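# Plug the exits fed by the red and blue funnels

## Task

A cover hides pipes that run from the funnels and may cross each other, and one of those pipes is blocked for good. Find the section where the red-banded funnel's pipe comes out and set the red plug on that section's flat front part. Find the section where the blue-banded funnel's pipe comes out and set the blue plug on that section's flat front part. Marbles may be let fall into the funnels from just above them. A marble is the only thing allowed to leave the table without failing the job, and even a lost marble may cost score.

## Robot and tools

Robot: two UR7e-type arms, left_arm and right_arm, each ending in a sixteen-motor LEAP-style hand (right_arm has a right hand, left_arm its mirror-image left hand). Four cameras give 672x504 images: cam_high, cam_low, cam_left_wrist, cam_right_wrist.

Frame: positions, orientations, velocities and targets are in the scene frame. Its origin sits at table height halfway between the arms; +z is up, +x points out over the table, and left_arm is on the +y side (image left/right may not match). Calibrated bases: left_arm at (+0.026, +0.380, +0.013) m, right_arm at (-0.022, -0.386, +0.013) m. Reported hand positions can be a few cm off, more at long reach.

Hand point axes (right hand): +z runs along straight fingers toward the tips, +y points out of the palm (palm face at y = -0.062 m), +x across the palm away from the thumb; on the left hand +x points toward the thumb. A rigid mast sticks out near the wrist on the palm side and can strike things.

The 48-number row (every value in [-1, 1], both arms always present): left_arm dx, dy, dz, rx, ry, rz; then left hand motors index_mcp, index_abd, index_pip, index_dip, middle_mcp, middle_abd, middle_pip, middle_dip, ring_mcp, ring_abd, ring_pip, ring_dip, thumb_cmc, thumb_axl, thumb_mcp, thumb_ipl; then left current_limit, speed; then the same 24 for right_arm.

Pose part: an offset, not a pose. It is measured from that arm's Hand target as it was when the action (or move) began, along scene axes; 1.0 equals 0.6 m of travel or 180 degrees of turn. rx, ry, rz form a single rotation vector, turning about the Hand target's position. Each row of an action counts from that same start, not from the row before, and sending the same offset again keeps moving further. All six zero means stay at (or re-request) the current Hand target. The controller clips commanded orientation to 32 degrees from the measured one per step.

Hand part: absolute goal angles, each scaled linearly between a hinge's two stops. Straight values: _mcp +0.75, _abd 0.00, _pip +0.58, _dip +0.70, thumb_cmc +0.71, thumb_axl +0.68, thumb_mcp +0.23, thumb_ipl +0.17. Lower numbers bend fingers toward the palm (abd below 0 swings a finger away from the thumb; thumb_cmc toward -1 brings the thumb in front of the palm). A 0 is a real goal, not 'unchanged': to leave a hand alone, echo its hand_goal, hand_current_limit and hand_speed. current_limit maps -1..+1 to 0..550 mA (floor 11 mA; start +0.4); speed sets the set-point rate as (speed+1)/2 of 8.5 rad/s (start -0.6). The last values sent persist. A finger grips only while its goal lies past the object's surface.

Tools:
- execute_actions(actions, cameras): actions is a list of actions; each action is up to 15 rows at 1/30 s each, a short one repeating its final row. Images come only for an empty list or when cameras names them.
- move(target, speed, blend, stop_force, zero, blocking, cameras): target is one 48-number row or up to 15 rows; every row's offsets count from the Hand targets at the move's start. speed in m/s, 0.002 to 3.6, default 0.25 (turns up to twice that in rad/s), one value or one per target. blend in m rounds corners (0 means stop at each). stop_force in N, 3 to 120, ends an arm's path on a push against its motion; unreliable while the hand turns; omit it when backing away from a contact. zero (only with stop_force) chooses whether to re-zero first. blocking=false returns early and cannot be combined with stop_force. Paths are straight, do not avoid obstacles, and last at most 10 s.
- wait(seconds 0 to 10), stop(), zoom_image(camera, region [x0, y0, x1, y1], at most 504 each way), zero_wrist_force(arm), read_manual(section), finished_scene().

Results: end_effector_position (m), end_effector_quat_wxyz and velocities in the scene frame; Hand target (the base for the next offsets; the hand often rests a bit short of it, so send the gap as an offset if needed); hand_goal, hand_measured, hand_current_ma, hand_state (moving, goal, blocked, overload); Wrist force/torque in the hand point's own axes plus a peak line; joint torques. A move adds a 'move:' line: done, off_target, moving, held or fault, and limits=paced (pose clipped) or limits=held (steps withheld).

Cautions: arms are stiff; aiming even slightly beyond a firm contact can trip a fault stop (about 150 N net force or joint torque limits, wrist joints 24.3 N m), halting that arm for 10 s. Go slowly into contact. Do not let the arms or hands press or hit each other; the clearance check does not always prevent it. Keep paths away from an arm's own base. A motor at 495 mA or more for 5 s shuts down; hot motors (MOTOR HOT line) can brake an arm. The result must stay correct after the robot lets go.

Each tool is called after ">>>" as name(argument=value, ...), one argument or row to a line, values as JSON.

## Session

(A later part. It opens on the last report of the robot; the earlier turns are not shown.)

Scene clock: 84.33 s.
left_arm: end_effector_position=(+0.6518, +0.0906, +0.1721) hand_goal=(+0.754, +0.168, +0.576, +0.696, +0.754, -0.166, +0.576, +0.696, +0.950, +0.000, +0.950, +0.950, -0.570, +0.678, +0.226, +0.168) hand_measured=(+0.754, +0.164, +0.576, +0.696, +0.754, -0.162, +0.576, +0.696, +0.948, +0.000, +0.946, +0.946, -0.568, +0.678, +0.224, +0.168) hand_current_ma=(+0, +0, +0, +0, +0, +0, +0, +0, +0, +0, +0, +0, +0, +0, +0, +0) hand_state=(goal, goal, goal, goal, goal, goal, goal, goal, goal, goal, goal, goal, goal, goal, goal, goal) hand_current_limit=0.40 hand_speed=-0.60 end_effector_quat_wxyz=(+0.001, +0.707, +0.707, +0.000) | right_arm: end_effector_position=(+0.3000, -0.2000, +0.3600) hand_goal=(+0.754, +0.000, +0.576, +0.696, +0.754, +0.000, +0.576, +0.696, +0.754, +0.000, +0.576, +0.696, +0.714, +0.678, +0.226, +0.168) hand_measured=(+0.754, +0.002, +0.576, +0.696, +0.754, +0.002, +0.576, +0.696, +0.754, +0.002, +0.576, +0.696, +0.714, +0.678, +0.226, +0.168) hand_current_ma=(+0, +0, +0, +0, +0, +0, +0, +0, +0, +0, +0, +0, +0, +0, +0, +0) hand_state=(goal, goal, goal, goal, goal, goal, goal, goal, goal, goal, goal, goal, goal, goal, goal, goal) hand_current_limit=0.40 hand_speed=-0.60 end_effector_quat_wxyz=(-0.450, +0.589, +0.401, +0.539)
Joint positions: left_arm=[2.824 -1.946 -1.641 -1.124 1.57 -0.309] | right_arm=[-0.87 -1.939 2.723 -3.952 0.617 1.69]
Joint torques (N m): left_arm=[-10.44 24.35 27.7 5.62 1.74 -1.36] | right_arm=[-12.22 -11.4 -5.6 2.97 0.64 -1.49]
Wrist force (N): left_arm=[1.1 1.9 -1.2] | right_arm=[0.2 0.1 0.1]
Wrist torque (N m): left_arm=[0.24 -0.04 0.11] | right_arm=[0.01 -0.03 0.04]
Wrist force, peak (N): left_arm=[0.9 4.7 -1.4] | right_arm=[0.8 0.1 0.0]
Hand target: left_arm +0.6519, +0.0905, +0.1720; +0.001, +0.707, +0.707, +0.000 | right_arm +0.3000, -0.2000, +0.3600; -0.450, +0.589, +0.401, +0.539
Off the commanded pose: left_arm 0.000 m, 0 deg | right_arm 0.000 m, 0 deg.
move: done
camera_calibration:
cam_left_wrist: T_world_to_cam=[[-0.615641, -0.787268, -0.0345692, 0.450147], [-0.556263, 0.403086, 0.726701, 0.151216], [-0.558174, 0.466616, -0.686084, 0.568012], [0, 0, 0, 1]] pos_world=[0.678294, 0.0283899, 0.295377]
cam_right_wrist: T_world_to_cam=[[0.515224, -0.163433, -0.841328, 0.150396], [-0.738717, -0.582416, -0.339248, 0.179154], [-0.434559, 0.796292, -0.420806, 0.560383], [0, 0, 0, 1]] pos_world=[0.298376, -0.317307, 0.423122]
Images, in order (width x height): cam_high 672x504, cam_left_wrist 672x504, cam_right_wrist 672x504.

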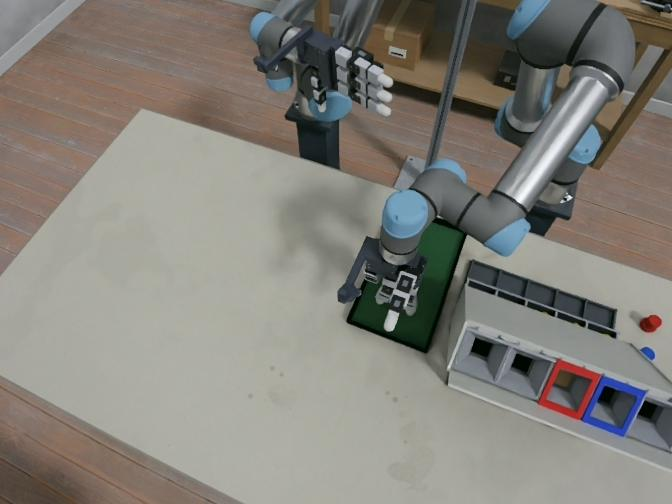

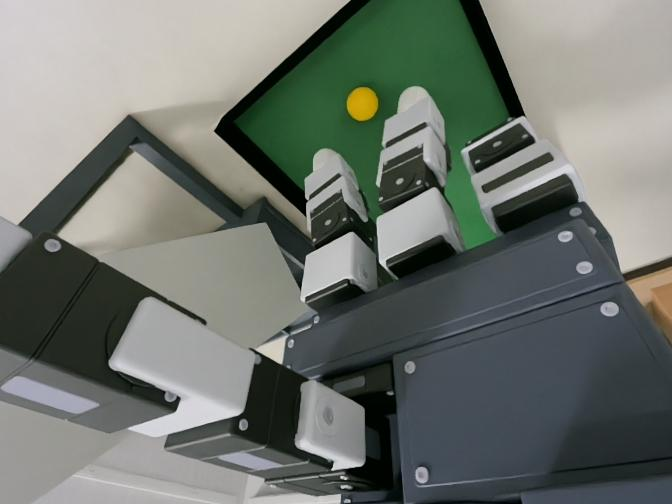

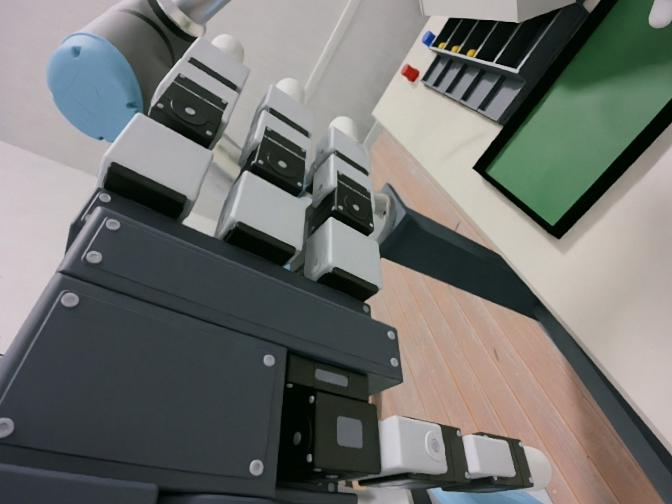

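>>> move(
  target=[
    [0.001,0,-0.07,0,0,0, 0.754,0.167,0.576,0.696, 0.754,-0.167,0.576,0.696, 0.95,0,0.95,0.95, -0.571,0.678,0.226,0.168, 0.4,-0.6, 0,0,0,0,0,0, 0.754,0,0.576,0.696, 0.754,0,0.576,0.696, 0.754,0,0.576,0.696, 0.714,0.678,0.226,0.168, 0.4,-0.6],
    [0.001,0,-0.07,0,0,0, 0.754,-0.12,0.576,0.696, 0.754,0.12,0.576,0.696, 0.95,0,0.95,0.95, -0.571,0.678,0.226,0.168, 0.4,-0.7, 0,0,0,0,0,0, 0.754,0,0.576,0.696, 0.754,0,0.576,0.696, 0.754,0,0.576,0.696, 0.714,0.678,0.226,0.168, 0.4,-0.6],
    [0.0,0.0,0.2,0,0,0, 0.754,-0.12,0.576,0.696, 0.754,0.12,0.576,0.696, 0.95,0,0.95,0.95, -0.571,0.678,0.226,0.168, 0.4,-0.7, 0,0,0,0,0,0, 0.754,0,0.576,0.696, 0.754,0,0.576,0.696, 0.754,0,0.576,0.696, 0.714,0.678,0.226,0.168, 0.4,-0.6],
    [-0.0867,0.1158,0.5467,0,-0.08,0, 0.754,-0.12,0.576,0.696, 0.754,0.12,0.576,0.696, 0.95,0,0.95,0.95, -0.571,0.678,0.226,0.168, 0.4,-0.7, 0,0,0,0,0,0, 0.754,0,0.576,0.696, 0.754,0,0.576,0.696, 0.754,0,0.576,0.696, 0.714,0.678,0.226,0.168, 0.4,-0.6],
    [0.08,0.794,0.595,0,-0.25,0, 0.754,-0.12,0.576,0.696, 0.754,0.12,0.576,0.696, 0.95,0,0.95,0.95, -0.571,0.678,0.226,0.168, 0.4,-0.7, 0,0,0,0,0,0, 0.754,0,0.576,0.696, 0.754,0,0.576,0.696, 0.754,0,0.576,0.696, 0.714,0.678,0.226,0.168, 0.4,-0.6],
    [0.08,0.794,0.5467,0,-0.25,0, 0.754,-0.12,0.576,0.696, 0.754,0.12,0.576,0.696, 0.95,0,0.95,0.95, -0.571,0.678,0.226,0.168, 0.4,-0.7, 0,0,0,0,0,0, 0.754,0,0.576,0.696, 0.754,0,0.576,0.696, 0.754,0,0.576,0.696, 0.714,0.678,0.226,0.168, 0.4,-0.6],
  ],
  speed=[0.15,0.1,0.25,0.4,0.4,0.2],
  blend=[0,0,0.03,0.08,0.01,0],
  cameras=["cam_high","cam_left_wrist"],
)

>>> move(
  target=[
    [0,0,0,0,0,0, 0.754,0.167,0.576,0.696, 0.754,-0.167,0.576,0.696, 0.95,0,0.95,0.95, -0.571,0.678,0.226,0.168, 0.4,-0.6, 0,0,0,0,0,0, 0.754,0,0.576,0.696, 0.754,0,0.576,0.696, 0.754,0,0.576,0.696, 0.714,0.678,0.226,0.168, 0.4,-0.6],
    [0,0,0.05,0,0,0, 0.754,0.167,0.576,0.696, 0.754,-0.167,0.576,0.696, 0.95,0,0.95,0.95, -0.571,0.678,0.226,0.168, 0.4,-0.6, 0,0,0,0,0,0, 0.754,0,0.576,0.696, 0.754,0,0.576,0.696, 0.754,0,0.576,0.696, 0.714,0.678,0.226,0.168, 0.4,-0.6],
    [-0.25,0.0883,0.0,0,0.25,0, 0.754,0.167,0.576,0.696, 0.754,-0.167,0.576,0.696, 0.95,0,0.95,0.95, -0.571,0.678,0.226,0.168, 0.4,-0.6, 0,0,0,0,0,0, 0.754,0,0.576,0.696, 0.754,0,0.576,0.696, 0.754,0,0.576,0.696, 0.714,0.678,0.226,0.168, 0.4,-0.6],
    [-0.4217,0.205,-0.4167,0,0.25,0, 0.754,0.167,0.576,0.696, 0.754,-0.167,0.576,0.696, 0.95,0,0.95,0.95, -0.571,0.678,0.226,0.168, 0.4,-0.6, 0,0,0,0,0,0, 0.754,0,0.576,0.696, 0.754,0,0.576,0.696, 0.754,0,0.576,0.696, 0.714,0.678,0.226,0.168, 0.4,-0.6],
  ],
  speed=[0.15,0.3,0.4,0.4],
  blend=[0,0.014,0.05,0],
  cameras=["all"],
)

>>> zoom_image(
  camera="cam_high",
  region=[440, 240, 672, 400],
)

>>> zoom_image(
  camera="cam_left_wrist",
  region=[250, 0, 502, 200],
)

>>> zoom_image(
  camera="cam_right_wrist",
  region=[390, 0, 602, 160],
)

Scene clock: 91.93 s.
left_arm: end_effector_position=(+0.6999, +0.5669, +0.5001) hand_goal=(+0.754, -0.120, +0.576, +0.696, +0.754, +0.120, +0.576, +0.696, +0.950, +0.000, +0.950, +0.950, -0.570, +0.678, +0.226, +0.168) hand_measured=(+0.758, -0.014, +0.576, +0.696, +0.760, +0.012, +0.576, +0.696, +0.950, +0.000, +0.946, +0.946, -0.568, +0.678, +0.224, +0.168) hand_current_ma=(+1, +139, +0, +0, +1, -143, +0, +0, +0, +0, +0, +0, +0, +0, +0, +0) hand_state=(goal, blocked, goal, goal, goal, blocked, goal, goal, goal, goal, goal, goal, goal, goal, goal, goal) hand_current_limit=0.40 hand_speed=-0.70 end_effector_quat_wxyz=(+0.271, +0.653, +0.653, +0.271) | right_arm: end_effector_position=(+0.3000, -0.2000, +0.3600) hand_goal=(+0.754, +0.000, +0.576, +0.696, +0.754, +0.000, +0.576, +0.696, +0.754, +0.000, +0.576, +0.696, +0.714, +0.678, +0.226, +0.168) hand_measured=(+0.754, +0.002, +0.576, +0.696, +0.754, +0.002, +0.576, +0.696, +0.754, +0.002, +0.576, +0.696, +0.714, +0.678, +0.226, +0.168) hand_current_ma=(+0, +0, +0, +0, +0, +0, +0, +0, +0, +0, +0, +0, +0, +0, +0, +0) hand_state=(goal, goal, goal, goal, goal, goal, goal, goal, goal, goal, goal, goal, goal, goal, goal, goal) hand_current_limit=0.40 hand_speed=-0.60 end_effector_quat_wxyz=(-0.450, +0.589, +0.401, +0.539)
Joint positions: left_arm=[3.763 -1.561 -1.736 -0.736 1.14 0.476] | right_arm=[-0.87 -1.939 2.723 -3.952 0.617 1.69]
Joint torques (N m): left_arm=[10.26 9.3 13.32 5.59 -2.66 1.53] | right_arm=[-12.62 -11.55 -5.86 2.86 0.58 -1.55]
Wrist force (N): left_arm=[0.3 4.1 -0.9] | right_arm=[0.4 0.1 0.3]
Wrist torque (N m): left_arm=[0.27 0.04 -0.19] | right_arm=[-0.02 -0.05 0.05]
Wrist force, peak (N): left_arm=[1.4 5.1 -1.4] | right_arm=[0.7 0.1 0.5]
Hand target: left_arm +0.6999, +0.5669, +0.5000; +0.271, +0.653, +0.653, +0.271 | right_arm +0.3000, -0.2000, +0.3600; -0.450, +0.589, +0.401, +0.539
Off the commanded pose: left_arm 0.000 m, 0 deg | right_arm 0.000 m, 0 deg.
move: done
camera_calibration:
cam_left_wrist: T_world_to_cam=[[-0.410907, -0.787293, -0.459701, 0.935307], [-0.907197, 0.40303, 0.120667, 0.296277], [0.0902726, 0.466622, -0.879838, 0.240586], [0, 0, 0, 1]] pos_world=[0.631388, 0.50469, 0.605887]
Images, in order (width x height): cam_high 672x504, cam_left_wrist 672x504.

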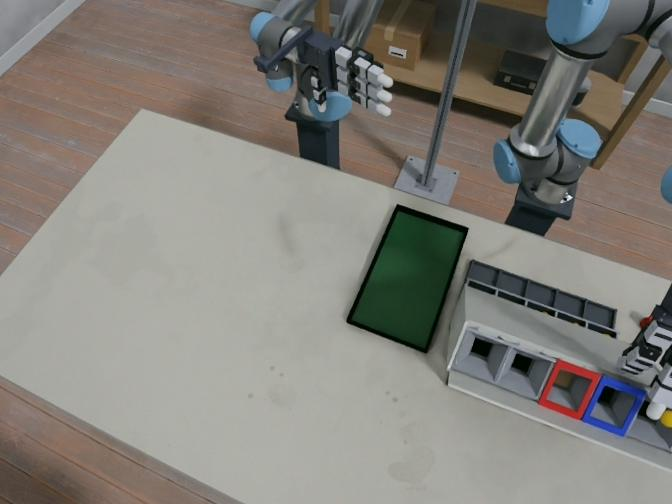

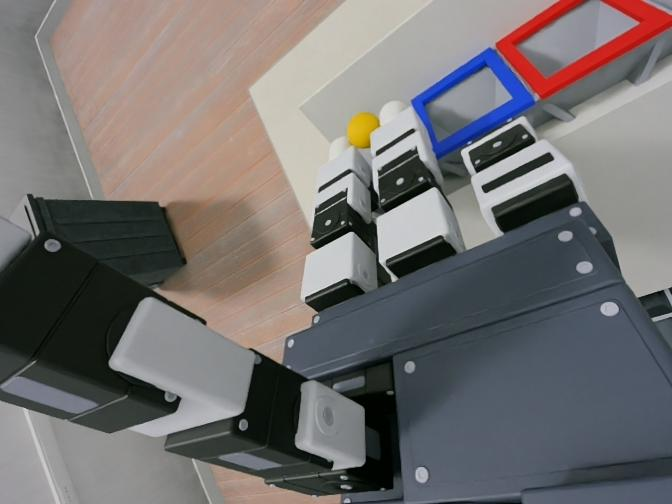

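Scene clock: 95.27 s.
left_arm: end_effector_position=(+0.4469, +0.6899, +0.2501) hand_goal=(+0.754, +0.168, +0.576, +0.696, +0.754, -0.166, +0.576, +0.696, +0.950, +0.000, +0.950, +0.950, -0.570, +0.678, +0.226, +0.168) hand_measured=(+0.756, +0.164, +0.576, +0.696, +0.756, -0.162, +0.576, +0.696, +0.948, +0.000, +0.946, +0.946, -0.568, +0.678, +0.224, +0.168) hand_current_ma=(+0, +0, +0, +0, +0, +0, +0, +0, +0, +0, +0, +0, +0, +0, +0, +0) hand_state=(goal, goal, goal, goal, goal, goal, goal, goal, goal, goal, goal, goal, goal, goal, goal, goal) hand_current_limit=0.40 hand_speed=-0.60 end_effector_quat_wxyz=(+0.001, +0.707, +0.707, +0.000) | right_arm: end_effector_position=(+0.3000, -0.2000, +0.3600) hand_goal=(+0.754, +0.000, +0.576, +0.696, +0.754, +0.000, +0.576, +0.696, +0.754, +0.000, +0.576, +0.696, +0.714, +0.678, +0.226, +0.168) hand_measured=(+0.754, +0.002, +0.576, +0.696, +0.754, +0.002, +0.576, +0.696, +0.754, +0.002, +0.576, +0.696, +0.714, +0.678, +0.226, +0.168) hand_current_ma=(+0, +0, +0, +0, +0, +0, +0, +0, +0, +0, +0, +0, +0, +0, +0, +0) hand_state=(goal, goal, goal, goal, goal, goal, goal, goal, goal, goal, goal, goal, goal, goal, goal, goal) hand_current_limit=0.40 hand_speed=-0.60 end_effector_quat_wxyz=(-0.450, +0.589, +0.401, +0.539)
Joint positions: left_arm=[4.148 -1.445 -2 -1.268 1.57 1.014] | right_arm=[-0.87 -1.939 2.723 -3.952 0.617 1.69]
Joint torques (N m): left_arm=[9.69 5.82 11.8 5.31 -2.14 1.64] | right_arm=[-12.45 -12.01 -6.3 2.96 0.47 -1.45]
Wrist force (N): left_arm=[0.9 2.3 -1.4] | right_arm=[0.3 -0.1 0.5]
Wrist torque (N m): left_arm=[0.33 -0.05 -0.03] | right_arm=[-0.07 -0.05 0.04]
Wrist force, peak (N): left_arm=[-0.1 5.3 -0.9] | right_arm=[0.8 0.2 0.3]
Hand target: left_arm +0.4469, +0.6899, +0.2500; +0.001, +0.707, +0.707, +0.000 | right_arm +0.3000, -0.2000, +0.3600; -0.450, +0.589, +0.401, +0.539
Off the commanded pose: left_arm 0.000 m, 0 deg | right_arm 0.000 m, 0 deg.
move: done
camera_calibration:
cam_left_wrist: T_world_to_cam=[[-0.615608, -0.787301, -0.0344151, 0.798452], [-0.556205, 0.403142, 0.726714, -0.26101], [-0.558268, 0.466512, -0.686078, 0.227553], [0, 0, 0, 1]] pos_world=[0.473394, 0.62769, 0.373277]
cam_right_wrist: T_world_to_cam=[[0.515224, -0.163433, -0.841328, 0.150396], [-0.738717, -0.582416, -0.339248, 0.179154], [-0.434559, 0.796292, -0.420806, 0.560383], [0, 0, 0, 1]] pos_world=[0.298376, -0.317307, 0.423122]

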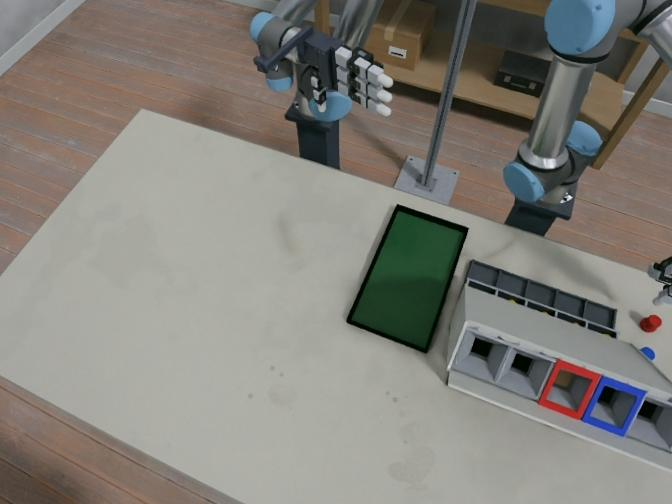

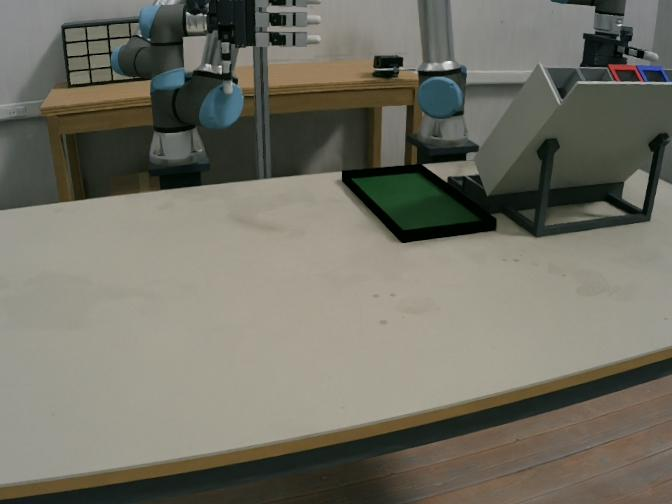

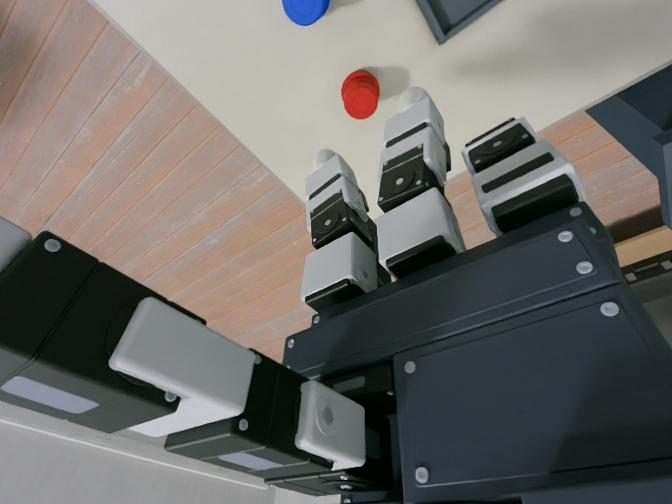

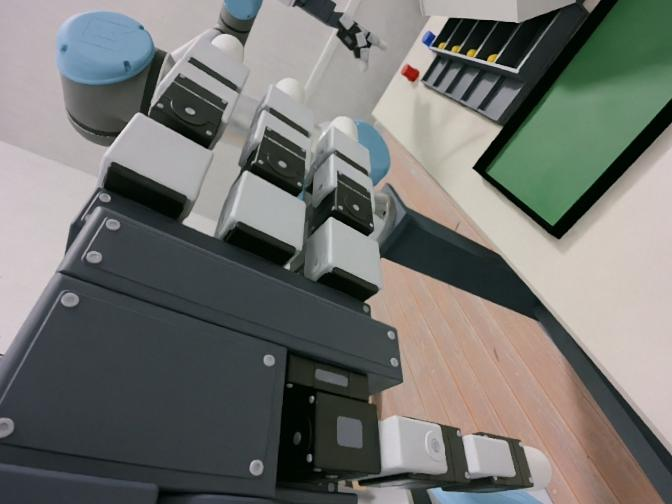

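Scaled by 2.172.

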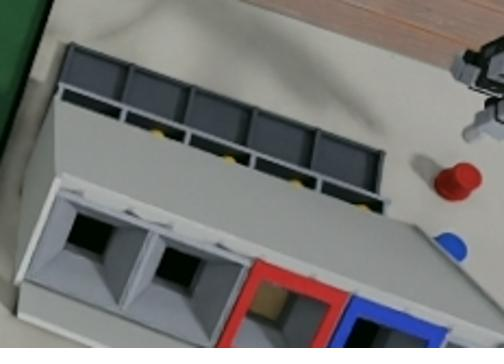

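Scaled by 2.000.

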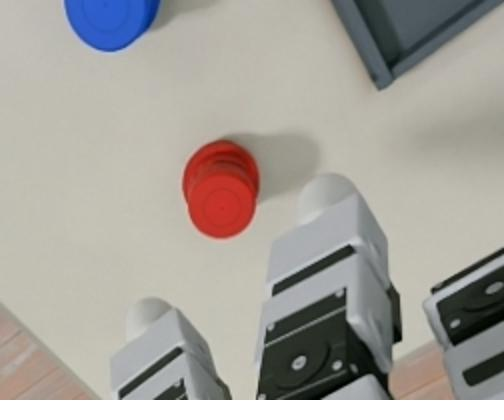

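Scaled by 2.377.

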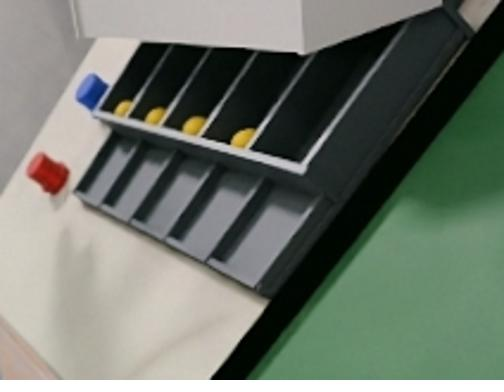

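>>> move(
  target=[-0.0292,0.0202,-0.1083,0,0,0, 0.754,0.2,0.576,0.696, 0.754,-0.2,0.576,0.696, 0.95,0,0.95,0.95, -0.571,0.678,0.226,0.168, 0.4,-0.6, 0,0,0,0,0,0, 0.754,0,0.576,0.696, 0.754,0,0.576,0.696, 0.754,0,0.576,0.696, 0.714,0.678,0.226,0.168, 0.4,-0.6],
  speed=0.25,
  cameras=["cam_high","cam_left_wrist"],
)

>>> zoom_image(
  camera="cam_left_wrist",
  region=[250, 0, 502, 200],
)

>>> zoom_image(
  camera="cam_high",
  region=[560, 260, 672, 380],
)

Scene clock: 98.83 s.
left_arm: end_effector_position=(+0.4294, +0.7020, +0.1851) hand_goal=(+0.754, +0.200, +0.576, +0.696, +0.754, -0.200, +0.576, +0.696, +0.950, +0.000, +0.950, +0.950, -0.570, +0.678, +0.226, +0.168) hand_measured=(+0.756, +0.196, +0.576, +0.696, +0.756, -0.194, +0.576, +0.696, +0.948, +0.000, +0.946, +0.946, -0.568, +0.678, +0.224, +0.168) hand_current_ma=(+0, +0, +0, +0, +0, +0, +0, +0, +0, +0, +0, +0, +0, +0, +0, +0) hand_state=(goal, goal, goal, goal, goal, goal, goal, goal, goal, goal, goal, goal, goal, goal, goal, goal) hand_current_limit=0.40 hand_speed=-0.60 end_effector_quat_wxyz=(+0.001, +0.707, +0.707, +0.000) | right_arm: end_effector_position=(+0.3000, -0.2000, +0.3600) hand_goal=(+0.754, +0.000, +0.576, +0.696, +0.754, +0.000, +0.576, +0.696, +0.754, +0.000, +0.576, +0.696, +0.714, +0.678, +0.226, +0.168) hand_measured=(+0.754, +0.002, +0.576, +0.696, +0.754, +0.002, +0.576, +0.696, +0.754, +0.002, +0.576, +0.696, +0.714, +0.678, +0.226, +0.168) hand_current_ma=(+0, +0, +0, +0, +0, +0, +0, +0, +0, +0, +0, +0, +0, +0, +0, +0) hand_state=(goal, goal, goal, goal, goal, goal, goal, goal, goal, goal, goal, goal, goal, goal, goal, goal) hand_current_limit=0.40 hand_speed=-0.60 end_effector_quat_wxyz=(-0.450, +0.589, +0.401, +0.539)
Joint positions: left_arm=[4.198 -1.5 -2.132 -1.081 1.57 1.065] | right_arm=[-0.87 -1.939 2.723 -3.952 0.617 1.69]
Joint torques (N m): left_arm=[10.36 6.81 10.26 5.27 -2.34 1.67] | right_arm=[-12.32 -11.72 -6.15 2.91 0.44 -1.28]
Wrist force (N): left_arm=[0.7 2.4 -1.7] | right_arm=[0.3 0.4 0.2]
Wrist torque (N m): left_arm=[0.36 -0.03 -0.07] | right_arm=[0.03 -0.02 0.03]
Wrist force, peak (N): left_arm=[0.6 2.6 -2.3] | right_arm=[0.9 0.0 0.0]
Hand target: left_arm +0.4294, +0.7021, +0.1850; +0.001, +0.707, +0.707, +0.000 | right_arm +0.3000, -0.2000, +0.3600; -0.450, +0.589, +0.401, +0.539
Off the commanded pose: left_arm 0.000 m, 0 deg | right_arm 0.000 m, 0 deg.
move: done
camera_calibration:
cam_left_wrist: T_world_to_cam=[[-0.615639, -0.78727, -0.0345718, 0.794953], [-0.556265, 0.403083, 0.7267, -0.228444], [-0.558174, 0.466616, -0.686084, 0.167449], [0, 0, 0, 1]] pos_world=[0.455794, 0.63979, 0.308377]
Images, in order (width x height): cam_high 672x504, cam_left_wrist 672x504.

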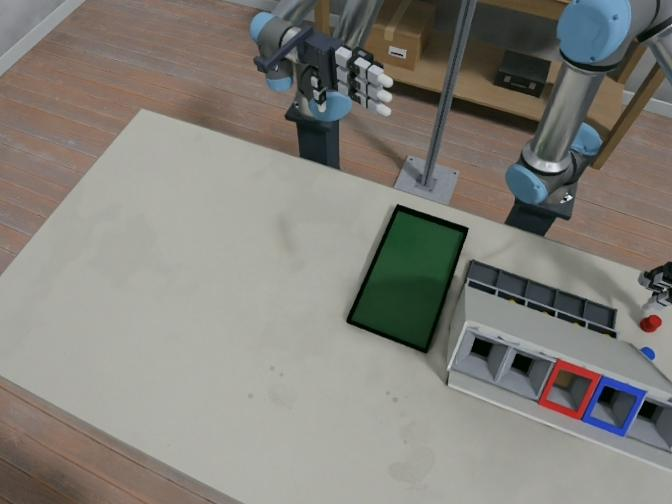

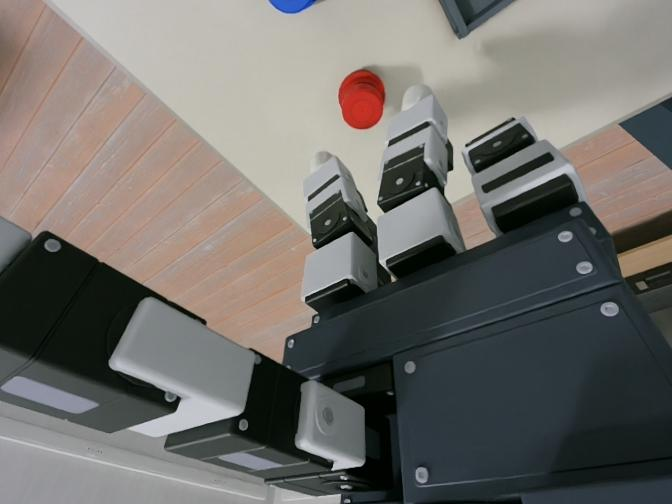

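Scaled by 2.000.

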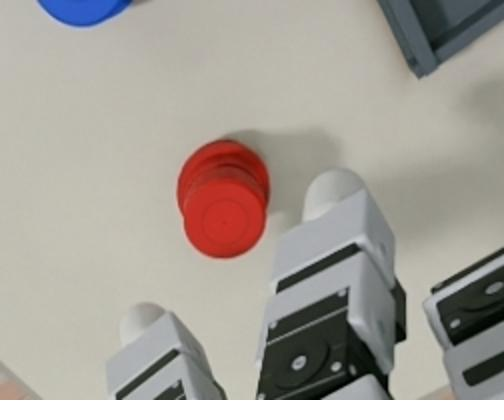

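Scaled by 4.200.

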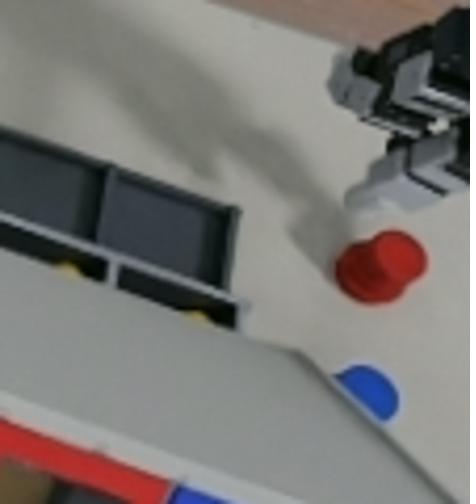

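>>> move(
  target=[
    [0.0043,-0.0023,-0.06,0,0,0, 0.754,0.2,0.576,0.696, 0.754,-0.2,0.576,0.696, 0.95,0,0.95,0.95, -0.571,0.678,0.226,0.168, 0.4,-0.6, 0,0,0,0,0,0, 0.754,0,0.576,0.696, 0.754,0,0.576,0.696, 0.754,0,0.576,0.696, 0.714,0.678,0.226,0.168, 0.4,-0.6],
    [0.0043,-0.0023,-0.06,0,0,0, 0.754,-0.1,0.576,0.696, 0.754,0.1,0.576,0.696, 0.95,0,0.95,0.95, -0.571,0.678,0.226,0.168, 0.4,-0.8, 0,0,0,0,0,0, 0.754,0,0.576,0.696, 0.754,0,0.576,0.696, 0.754,0,0.576,0.696, 0.714,0.678,0.226,0.168, 0.4,-0.6],
    [0.0043,-0.0023,0.1083,0,0,0, 0.754,-0.1,0.576,0.696, 0.754,0.1,0.576,0.696, 0.95,0,0.95,0.95, -0.571,0.678,0.226,0.168, 0.4,-0.8, 0,0,0,0,0,0, 0.754,0,0.576,0.696, 0.754,0,0.576,0.696, 0.754,0,0.576,0.696, 0.714,0.678,0.226,0.168, 0.4,-0.6],
    [0.0627,-0.7217,0.1083,0,0,0, 0.754,-0.1,0.576,0.696, 0.754,0.1,0.576,0.696, 0.95,0,0.95,0.95, -0.571,0.678,0.226,0.168, 0.4,-0.8, 0,0,0,0,0,0, 0.754,0,0.576,0.696, 0.754,0,0.576,0.696, 0.754,0,0.576,0.696, 0.714,0.678,0.226,0.168, 0.4,-0.6],
    [0.0627,-0.7217,0.0333,0,0,0, 0.754,-0.1,0.576,0.696, 0.754,0.1,0.576,0.696, 0.95,0,0.95,0.95, -0.571,0.678,0.226,0.168, 0.4,-0.8, 0,0,0,0,0,0, 0.754,0,0.576,0.696, 0.754,0,0.576,0.696, 0.754,0,0.576,0.696, 0.714,0.678,0.226,0.168, 0.4,-0.6],
  ],
  speed=[0.1,0.1,0.15,0.3,0.15],
  blend=[0,0,0.02,0.02,0],
  cameras=["all"],
)

>>> zoom_image(
  camera="cam_left_wrist",
  region=[250, 0, 502, 200],
)

>>> zoom_image(
  camera="cam_high",
  region=[440, 230, 672, 380],
)

>>> zoom_image(
  camera="cam_right_wrist",
  region=[390, 0, 602, 160],
)

Scene clock: 107.27 s.
left_arm: end_effector_position=(+0.4670, +0.2691, +0.2051) hand_goal=(+0.754, -0.100, +0.576, +0.696, +0.754, +0.100, +0.576, +0.696, +0.950, +0.000, +0.950, +0.950, -0.570, +0.678, +0.226, +0.168) hand_measured=(+0.754, +0.030, +0.576, +0.696, +0.754, -0.026, +0.576, +0.696, +0.948, +0.000, +0.946, +0.946, -0.568, +0.678, +0.224, +0.168) hand_current_ma=(+0, +205, +0, +0, +0, -194, +0, +0, +0, +0, +0, +0, +0, +0, +0, +0) hand_state=(goal, blocked, goal, goal, goal, blocked, goal, goal, goal, goal, goal, goal, goal, goal, goal, goal) hand_current_limit=0.40 hand_speed=-0.80 end_effector_quat_wxyz=(+0.001, +0.707, +0.707, +0.000) | right_arm: end_effector_position=(+0.3000, -0.2000, +0.3600) hand_goal=(+0.754, +0.000, +0.576, +0.696, +0.754, +0.000, +0.576, +0.696, +0.754, +0.000, +0.576, +0.696, +0.714, +0.678, +0.226, +0.168) hand_measured=(+0.754, +0.002, +0.576, +0.696, +0.754, +0.002, +0.576, +0.696, +0.754, +0.002, +0.576, +0.696, +0.714, +0.678, +0.226, +0.168) hand_current_ma=(+0, +0, +0, +0, +0, +0, +0, +0, +0, +0, +0, +0, +0, +0, +0, +0) hand_state=(goal, goal, goal, goal, goal, goal, goal, goal, goal, goal, goal, goal, goal, goal, goal, goal) hand_current_limit=0.40 hand_speed=-0.60 end_effector_quat_wxyz=(-0.450, +0.589, +0.401, +0.539)
Joint positions: left_arm=[3.132 -1.32 -2.221 -1.171 1.57 -0.001] | right_arm=[-0.87 -1.939 2.723 -3.952 0.617 1.69]
Joint torques (N m): left_arm=[-10.22 0.17 10.97 5.44 1.66 -1.49] | right_arm=[-11.93 -11.63 -6.35 2.92 0.34 -1.39]
Wrist force (N): left_arm=[0.9 2.1 -0.9] | right_arm=[0.4 0.1 0.2]
Wrist torque (N m): left_arm=[0.24 -0.03 0.08] | right_arm=[-0.01 -0.04 0.05]
Wrist force, peak (N): left_arm=[1.7 2.2 -1.9] | right_arm=[0.6 0.6 0.3]
Hand target: left_arm +0.4670, +0.2690, +0.2050; +0.001, +0.707, +0.707, +0.000 | right_arm +0.3000, -0.2000, +0.3600; -0.450, +0.589, +0.401, +0.539
Off the commanded pose: left_arm 0.000 m, 0 deg | right_arm 0.000 m, 0 deg.
move: done
camera_calibration:
cam_left_wrist: T_world_to_cam=[[-0.615681, -0.787239, -0.0345128, 0.477979], [-0.556257, 0.403178, 0.726654, -0.0475764], [-0.558136, 0.466585, -0.686136, 0.404161], [0, 0, 0, 1]] pos_world=[0.493394, 0.20689, 0.328377]
cam_right_wrist: T_world_to_cam=[[0.515224, -0.163433, -0.841328, 0.150396], [-0.738717, -0.582416, -0.339248, 0.179154], [-0.434559, 0.796292, -0.420806, 0.560383], [0, 0, 0, 1]] pos_world=[0.298376, -0.317307, 0.423122]

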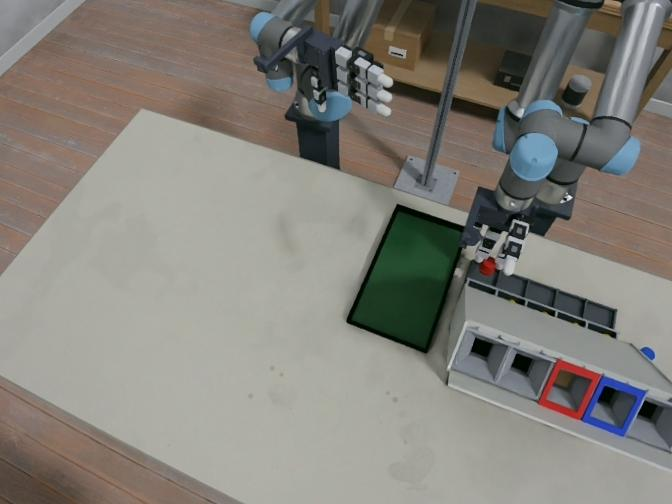

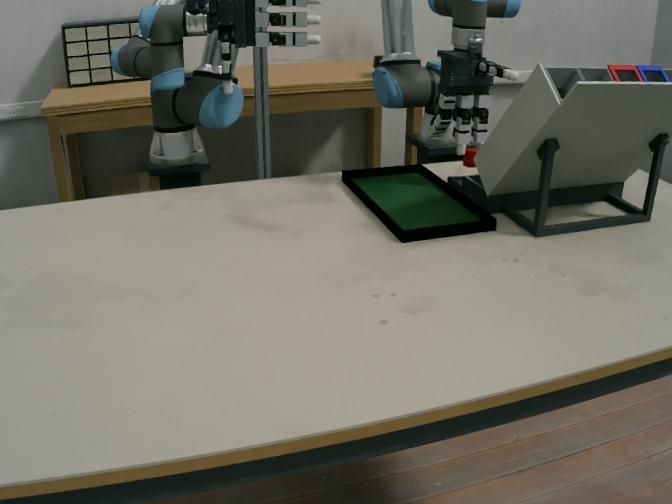

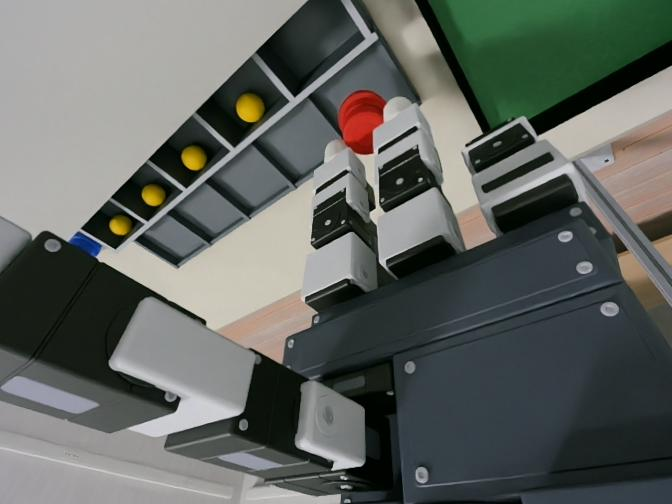

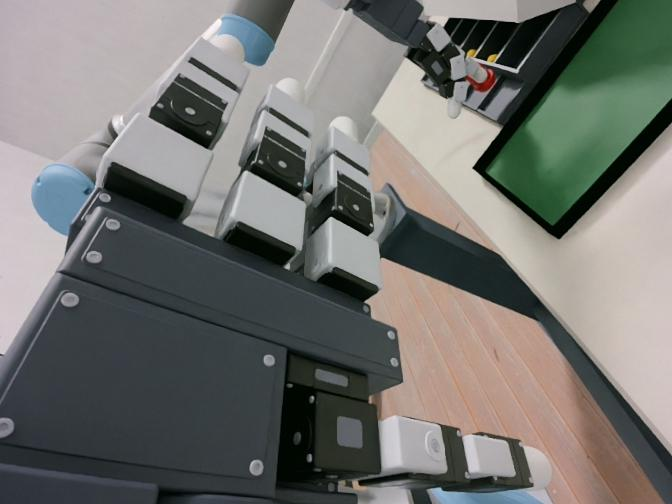

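Scaled by 2.000.

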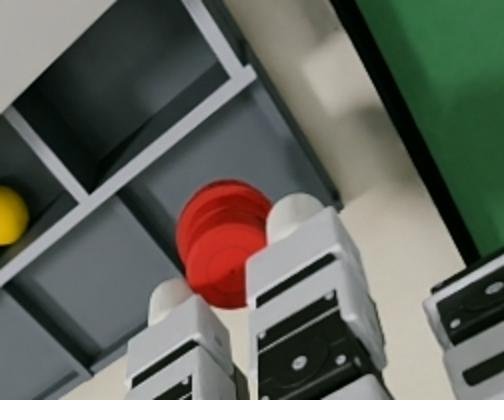

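Scaled by 2.172.

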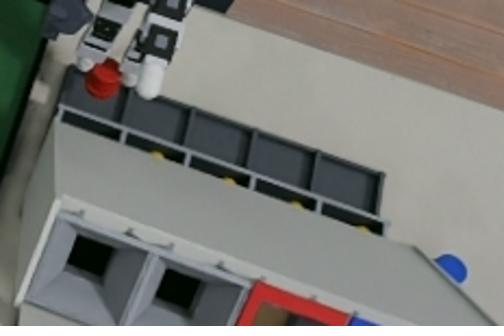

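Scaled by 2.377.

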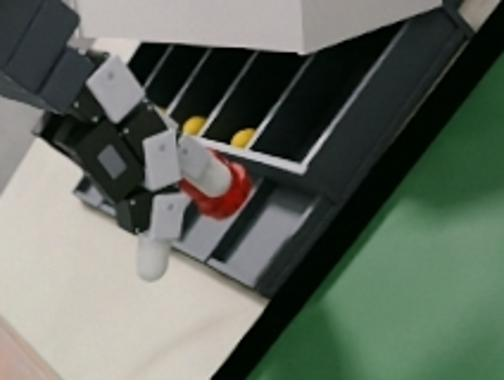

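>>> move(
  target=[
    [-0.0117,0.005,-0.04,0,0,0, 0.754,-0.1,0.576,0.696, 0.754,0.1,0.576,0.696, 0.95,0,0.95,0.95, -0.571,0.678,0.226,0.168, 0.4,-0.8, 0,0,0,0,0,0, 0.754,0,0.576,0.696, 0.754,0,0.576,0.696, 0.754,0,0.576,0.696, 0.714,0.678,0.226,0.168, 0.4,-0.6],
    [-0.0117,0.005,-0.1,0,0,0, 0.754,-0.1,0.576,0.696, 0.754,0.1,0.576,0.696, 0.95,0,0.95,0.95, -0.571,0.678,0.226,0.168, 0.4,-0.8, 0,0,0,0,0,0, 0.754,0,0.576,0.696, 0.754,0,0.576,0.696, 0.754,0,0.576,0.696, 0.714,0.678,0.226,0.168, 0.4,-0.6],
  ],
  speed=[0.08,0.03],
  stop_force=4,
  cameras=["cam_high","cam_left_wrist","cam_right_wrist"],
)

>>> zoom_image(
  camera="cam_left_wrist",
  region=[250, 0, 502, 200],
)

>>> zoom_image(
  camera="cam_right_wrist",
  region=[390, 0, 602, 160],
)

Scene clock: 113.40 s.
left_arm: end_effector_position=(+0.4599, +0.2721, +0.1539) hand_goal=(+0.754, -0.100, +0.576, +0.696, +0.754, +0.100, +0.576, +0.696, +0.950, +0.000, +0.950, +0.950, -0.570, +0.678, +0.226, +0.168) hand_measured=(+0.754, +0.030, +0.576, +0.696, +0.754, -0.026, +0.576, +0.696, +0.948, +0.000, +0.946, +0.946, -0.568, +0.678, +0.224, +0.168) hand_current_ma=(+0, +205, +0, +0, +0, -194, +0, +0, +0, +0, +0, +0, +0, +0, +0, +0) hand_state=(goal, blocked, goal, goal, goal, blocked, goal, goal, goal, goal, goal, goal, goal, goal, goal, goal) hand_current_limit=0.40 hand_speed=-0.80 end_effector_quat_wxyz=(+0.001, +0.707, +0.707, +0.000) | right_arm: end_effector_position=(+0.3000, -0.2000, +0.3600) hand_goal=(+0.754, +0.000, +0.576, +0.696, +0.754, +0.000, +0.576, +0.696, +0.754, +0.000, +0.576, +0.696, +0.714, +0.678, +0.226, +0.168) hand_measured=(+0.754, +0.002, +0.576, +0.696, +0.754, +0.002, +0.576, +0.696, +0.754, +0.002, +0.576, +0.696, +0.714, +0.678, +0.226, +0.168) hand_current_ma=(+0, +0, +0, +0, +0, +0, +0, +0, +0, +0, +0, +0, +0, +0, +0, +0) hand_state=(goal, goal, goal, goal, goal, goal, goal, goal, goal, goal, goal, goal, goal, goal, goal, goal) hand_current_limit=0.40 hand_speed=-0.60 end_effector_quat_wxyz=(-0.450, +0.589, +0.401, +0.539)
Joint positions: left_arm=[3.14 -1.37 -2.331 -1.01 1.57 0.007] | right_arm=[-0.87 -1.939 2.723 -3.952 0.617 1.69]
Joint torques (N m): left_arm=[4.9 21.31 27.4 1.06 -1.66 1.51] | right_arm=[-11.73 -11.14 -5.93 2.9 0.28 -1.24]
Wrist force (N): left_arm=[0.7 2.0 -1.3] | right_arm=[0.5 -0.1 0.3]
Wrist torque (N m): left_arm=[0.24 -0.04 -0.04] | right_arm=[-0.04 -0.05 0.04]
Wrist force, peak (N): left_arm=[1.6 2.0 -5.8] | right_arm=[0.6 0.2 0.5]
Hand target: left_arm +0.4599, +0.2720, +0.1539; +0.001, +0.707, +0.707, +0.000 (not the last commanded pose) | right_arm +0.3000, -0.2000, +0.3600; -0.450, +0.589, +0.401, +0.539
Off the commanded pose: left_arm 0.009 m, 0 deg | right_arm 0.000 m, 0 deg.
move: contact (left_arm); path passed 1 of 2 targets
camera_calibration:
cam_left_wrist: T_world_to_cam=[[-0.615609, -0.787299, -0.034442, 0.47416], [-0.556121, 0.403049, 0.726829, -0.0156177], [-0.55835, 0.466597, -0.685954, 0.363719], [0, 0, 0, 1]] pos_world=[0.486294, 0.20989, 0.277177]
cam_right_wrist: T_world_to_cam=[[0.515224, -0.163433, -0.841328, 0.150396], [-0.738717, -0.582416, -0.339248, 0.179154], [-0.434559, 0.796292, -0.420806, 0.560383], [0, 0, 0, 1]] pos_world=[0.298376, -0.317307, 0.423122]
Images, in order (width x height): cam_high 672x504, cam_left_wrist 672x504, cam_right_wrist 672x504.

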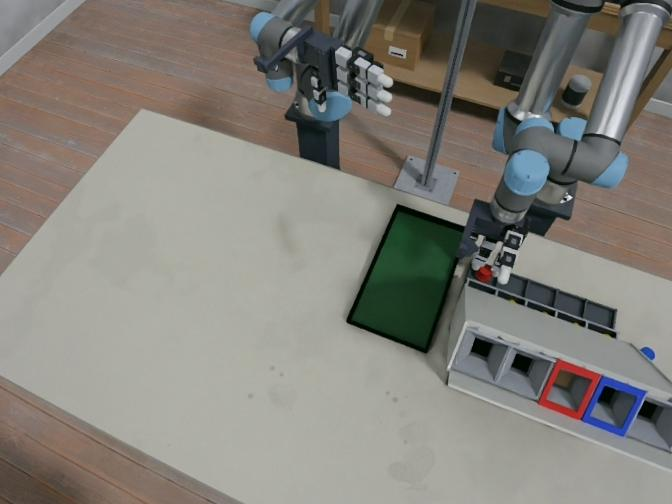

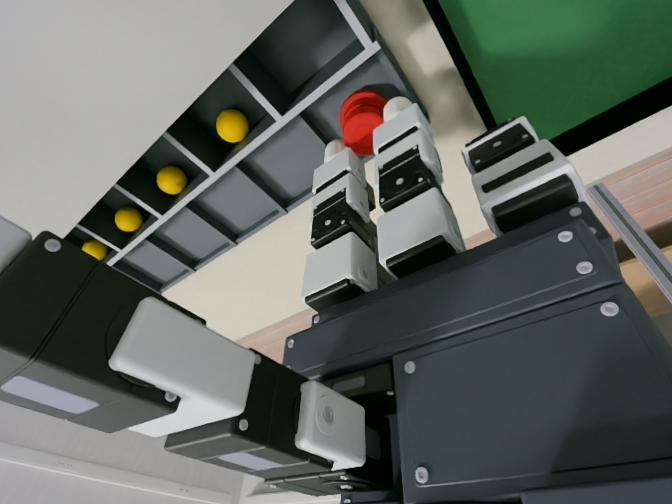

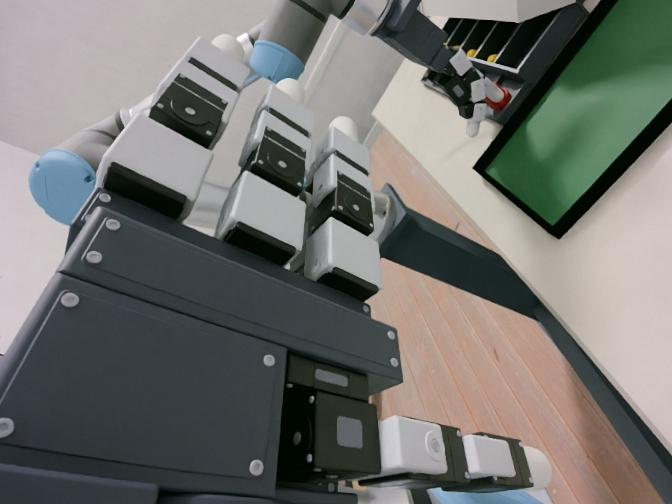

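Scaled by 2.000.

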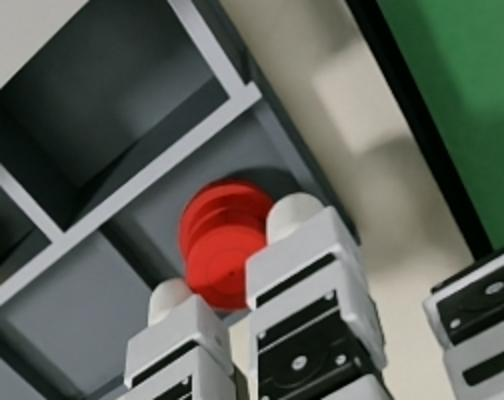

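Scaled by 2.377.

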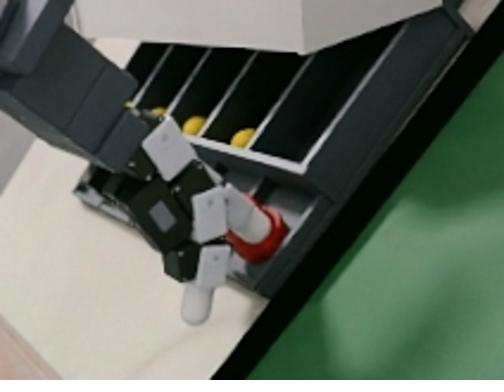

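>>> move(
  target=[
    [0,-0.005,0.005,0,0,0, 0.754,-0.1,0.576,0.696, 0.754,0.1,0.576,0.696, 0.95,0,0.95,0.95, -0.571,0.678,0.226,0.168, 0.4,-0.8, 0,0,0,0,0,0, 0.754,0,0.576,0.696, 0.754,0,0.576,0.696, 0.754,0,0.576,0.696, 0.714,0.678,0.226,0.168, 0.4,-0.6],
    [0,-0.005,-0.0025,0,0,0, 0.754,-0.1,0.576,0.696, 0.754,0.1,0.576,0.696, 0.95,0,0.95,0.95, -0.571,0.678,0.226,0.168, 0.4,-0.8, 0,0,0,0,0,0, 0.754,0,0.576,0.696, 0.754,0,0.576,0.696, 0.754,0,0.576,0.696, 0.714,0.678,0.226,0.168, 0.4,-0.6],
    [0,-0.005,-0.0025,0,0,0, 0.754,0.2,0.576,0.696, 0.754,-0.2,0.576,0.696, 0.95,0,0.95,0.95, -0.571,0.678,0.226,0.168, 0.4,-0.8, 0,0,0,0,0,0, 0.754,0,0.576,0.696, 0.754,0,0.576,0.696, 0.754,0,0.576,0.696, 0.714,0.678,0.226,0.168, 0.4,-0.6],
    [0,-0.005,0.16,0,0,0, 0.754,0.2,0.576,0.696, 0.754,-0.2,0.576,0.696, 0.95,0,0.95,0.95, -0.571,0.678,0.226,0.168, 0.4,-0.8, 0,0,0,0,0,0, 0.754,0,0.576,0.696, 0.754,0,0.576,0.696, 0.754,0,0.576,0.696, 0.714,0.678,0.226,0.168, 0.4,-0.6],
    [0.1067,0.695,0.16,0,0,0, 0.754,0.2,0.576,0.696, 0.754,-0.2,0.576,0.696, 0.95,0,0.95,0.95, -0.571,0.678,0.226,0.168, 0.4,-0.8, 0,0,0,0,0,0, 0.754,0,0.576,0.696, 0.754,0,0.576,0.696, 0.754,0,0.576,0.696, 0.714,0.678,0.226,0.168, 0.4,-0.6],
    [0.1067,0.695,0.0518,0,0,0, 0.754,0.2,0.576,0.696, 0.754,-0.2,0.576,0.696, 0.95,0,0.95,0.95, -0.571,0.678,0.226,0.168, 0.4,-0.8, 0,0,0,0,0,0, 0.754,0,0.576,0.696, 0.754,0,0.576,0.696, 0.754,0,0.576,0.696, 0.714,0.678,0.226,0.168, 0.4,-0.6],
  ],
  speed=[0.05,0.05,0.1,0.15,0.35,0.2],
  blend=[0,0,0,0.02,0.02,0],
  cameras=["all"],
)

>>> zoom_image(
  camera="cam_left_wrist",
  region=[250, 0, 502, 200],
)

>>> zoom_image(
  camera="cam_right_wrist",
  region=[390, 0, 602, 160],
)

>>> zoom_image(
  camera="cam_high",
  region=[440, 230, 672, 380],
)

Scene clock: 123.00 s.
left_arm: end_effector_position=(+0.5239, +0.6890, +0.1851) hand_goal=(+0.754, +0.200, +0.576, +0.696, +0.754, -0.200, +0.576, +0.696, +0.950, +0.000, +0.950, +0.950, -0.570, +0.678, +0.226, +0.168) hand_measured=(+0.754, +0.196, +0.576, +0.696, +0.754, -0.196, +0.576, +0.696, +0.948, +0.000, +0.946, +0.946, -0.568, +0.678, +0.224, +0.168) hand_current_ma=(+0, +0, +0, +0, +0, +0, +0, +0, +0, +0, +0, +0, +0, +0, +0, +0) hand_state=(goal, goal, goal, goal, goal, goal, goal, goal, goal, goal, goal, goal, goal, goal, goal, goal) hand_current_limit=0.40 hand_speed=-0.80 end_effector_quat_wxyz=(+0.001, +0.707, +0.707, +0.000) | right_arm: end_effector_position=(+0.3000, -0.2000, +0.3600) hand_goal=(+0.754, +0.000, +0.576, +0.696, +0.754, +0.000, +0.576, +0.696, +0.754, +0.000, +0.576, +0.696, +0.714, +0.678, +0.226, +0.168) hand_measured=(+0.754, +0.002, +0.576, +0.696, +0.754, +0.002, +0.576, +0.696, +0.754, +0.002, +0.576, +0.696, +0.714, +0.678, +0.226, +0.168) hand_current_ma=(+0, +0, +0, +0, +0, +0, +0, +0, +0, +0, +0, +0, +0, +0, +0, +0) hand_state=(goal, goal, goal, goal, goal, goal, goal, goal, goal, goal, goal, goal, goal, goal, goal, goal) hand_current_limit=0.40 hand_speed=-0.60 end_effector_quat_wxyz=(-0.450, +0.589, +0.401, +0.539)
Joint positions: left_arm=[4.008 -1.66 -1.97 -1.083 1.57 0.875] | right_arm=[-0.87 -1.939 2.723 -3.952 0.617 1.69]
Joint torques (N m): left_arm=[10.41 13.41 9.29 5.54 -2.31 1.56] | right_arm=[-12.1 -11.38 -6.16 2.92 0.17 -1.3]
Wrist force (N): left_arm=[0.7 2.2 -1.4] | right_arm=[0.1 0.4 0.2]
Wrist torque (N m): left_arm=[0.32 0.01 -0.05] | right_arm=[0.03 -0.01 0.03]
Wrist force, peak (N): left_arm=[1.0 1.6 -7.6] | right_arm=[0.7 0.4 0.5]
Hand target: left_arm +0.5239, +0.6890, +0.1850; +0.001, +0.707, +0.707, +0.000 | right_arm +0.3000, -0.2000, +0.3600; -0.450, +0.589, +0.401, +0.539
Off the commanded pose: left_arm 0.000 m, 0 deg | right_arm 0.000 m, 0 deg.
move: done
camera_calibration:
cam_left_wrist: T_world_to_cam=[[-0.615654, -0.787266, -0.0343853, 0.842845], [-0.556073, 0.403111, 0.726832, -0.170801], [-0.558349, 0.466597, -0.685954, 0.22633], [0, 0, 0, 1]] pos_world=[0.550294, 0.62679, 0.308377]
cam_right_wrist: T_world_to_cam=[[0.515224, -0.163433, -0.841328, 0.150396], [-0.738717, -0.582416, -0.339248, 0.179154], [-0.434559, 0.796292, -0.420806, 0.560383], [0, 0, 0, 1]] pos_world=[0.298376, -0.317307, 0.423122]

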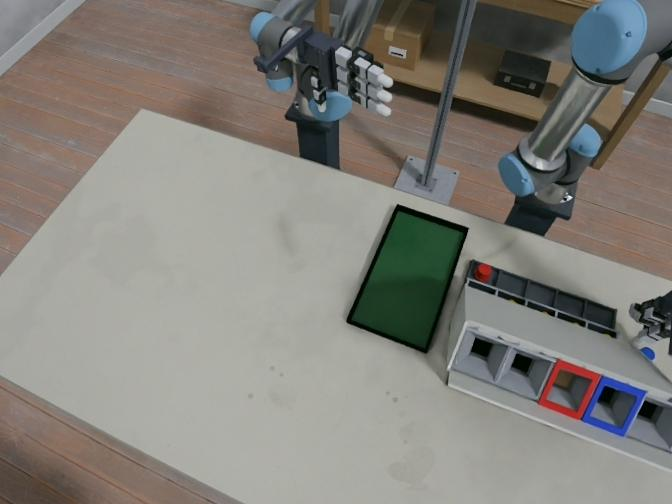

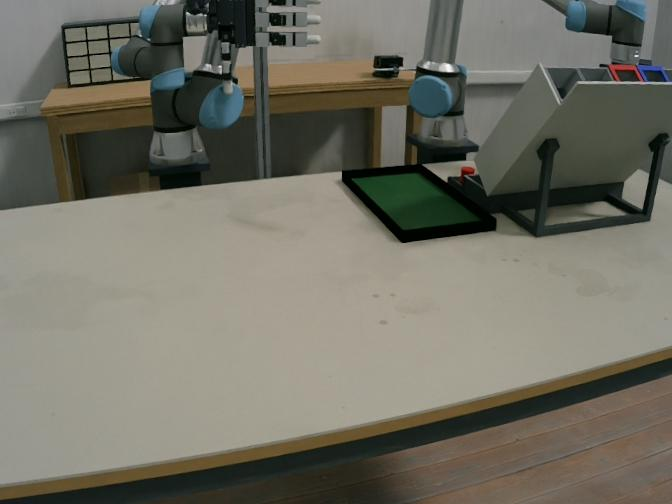

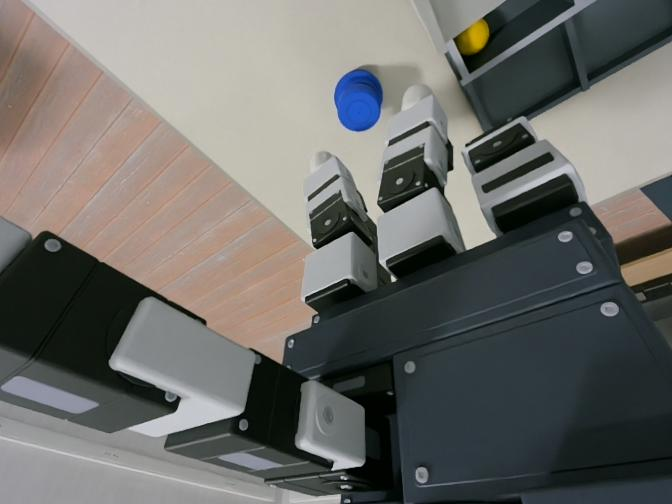

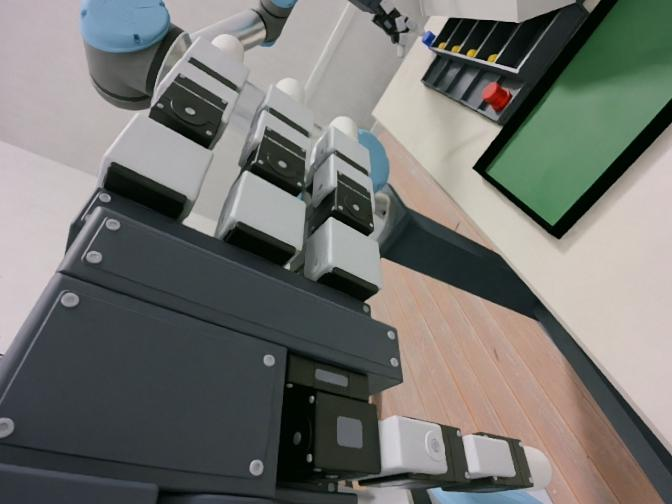

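Scaled by 2.000.

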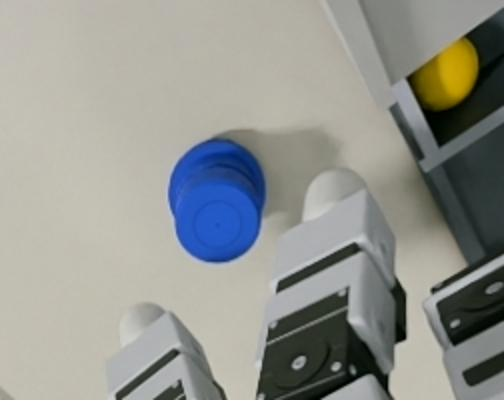

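Scaled by 2.377.

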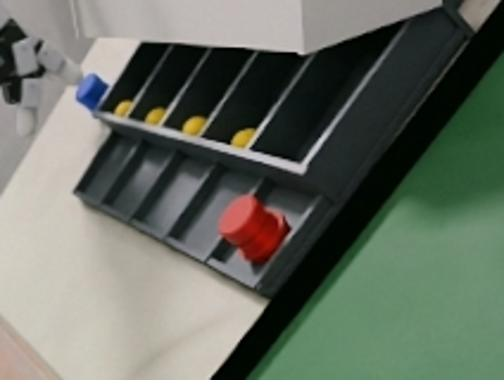

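Scaled by 2.172.

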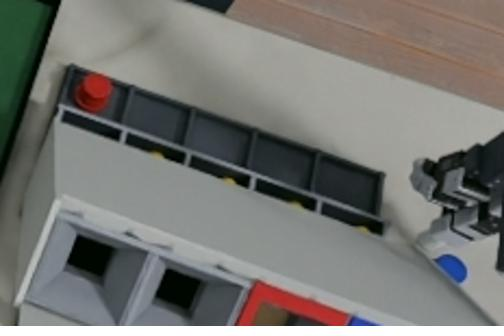

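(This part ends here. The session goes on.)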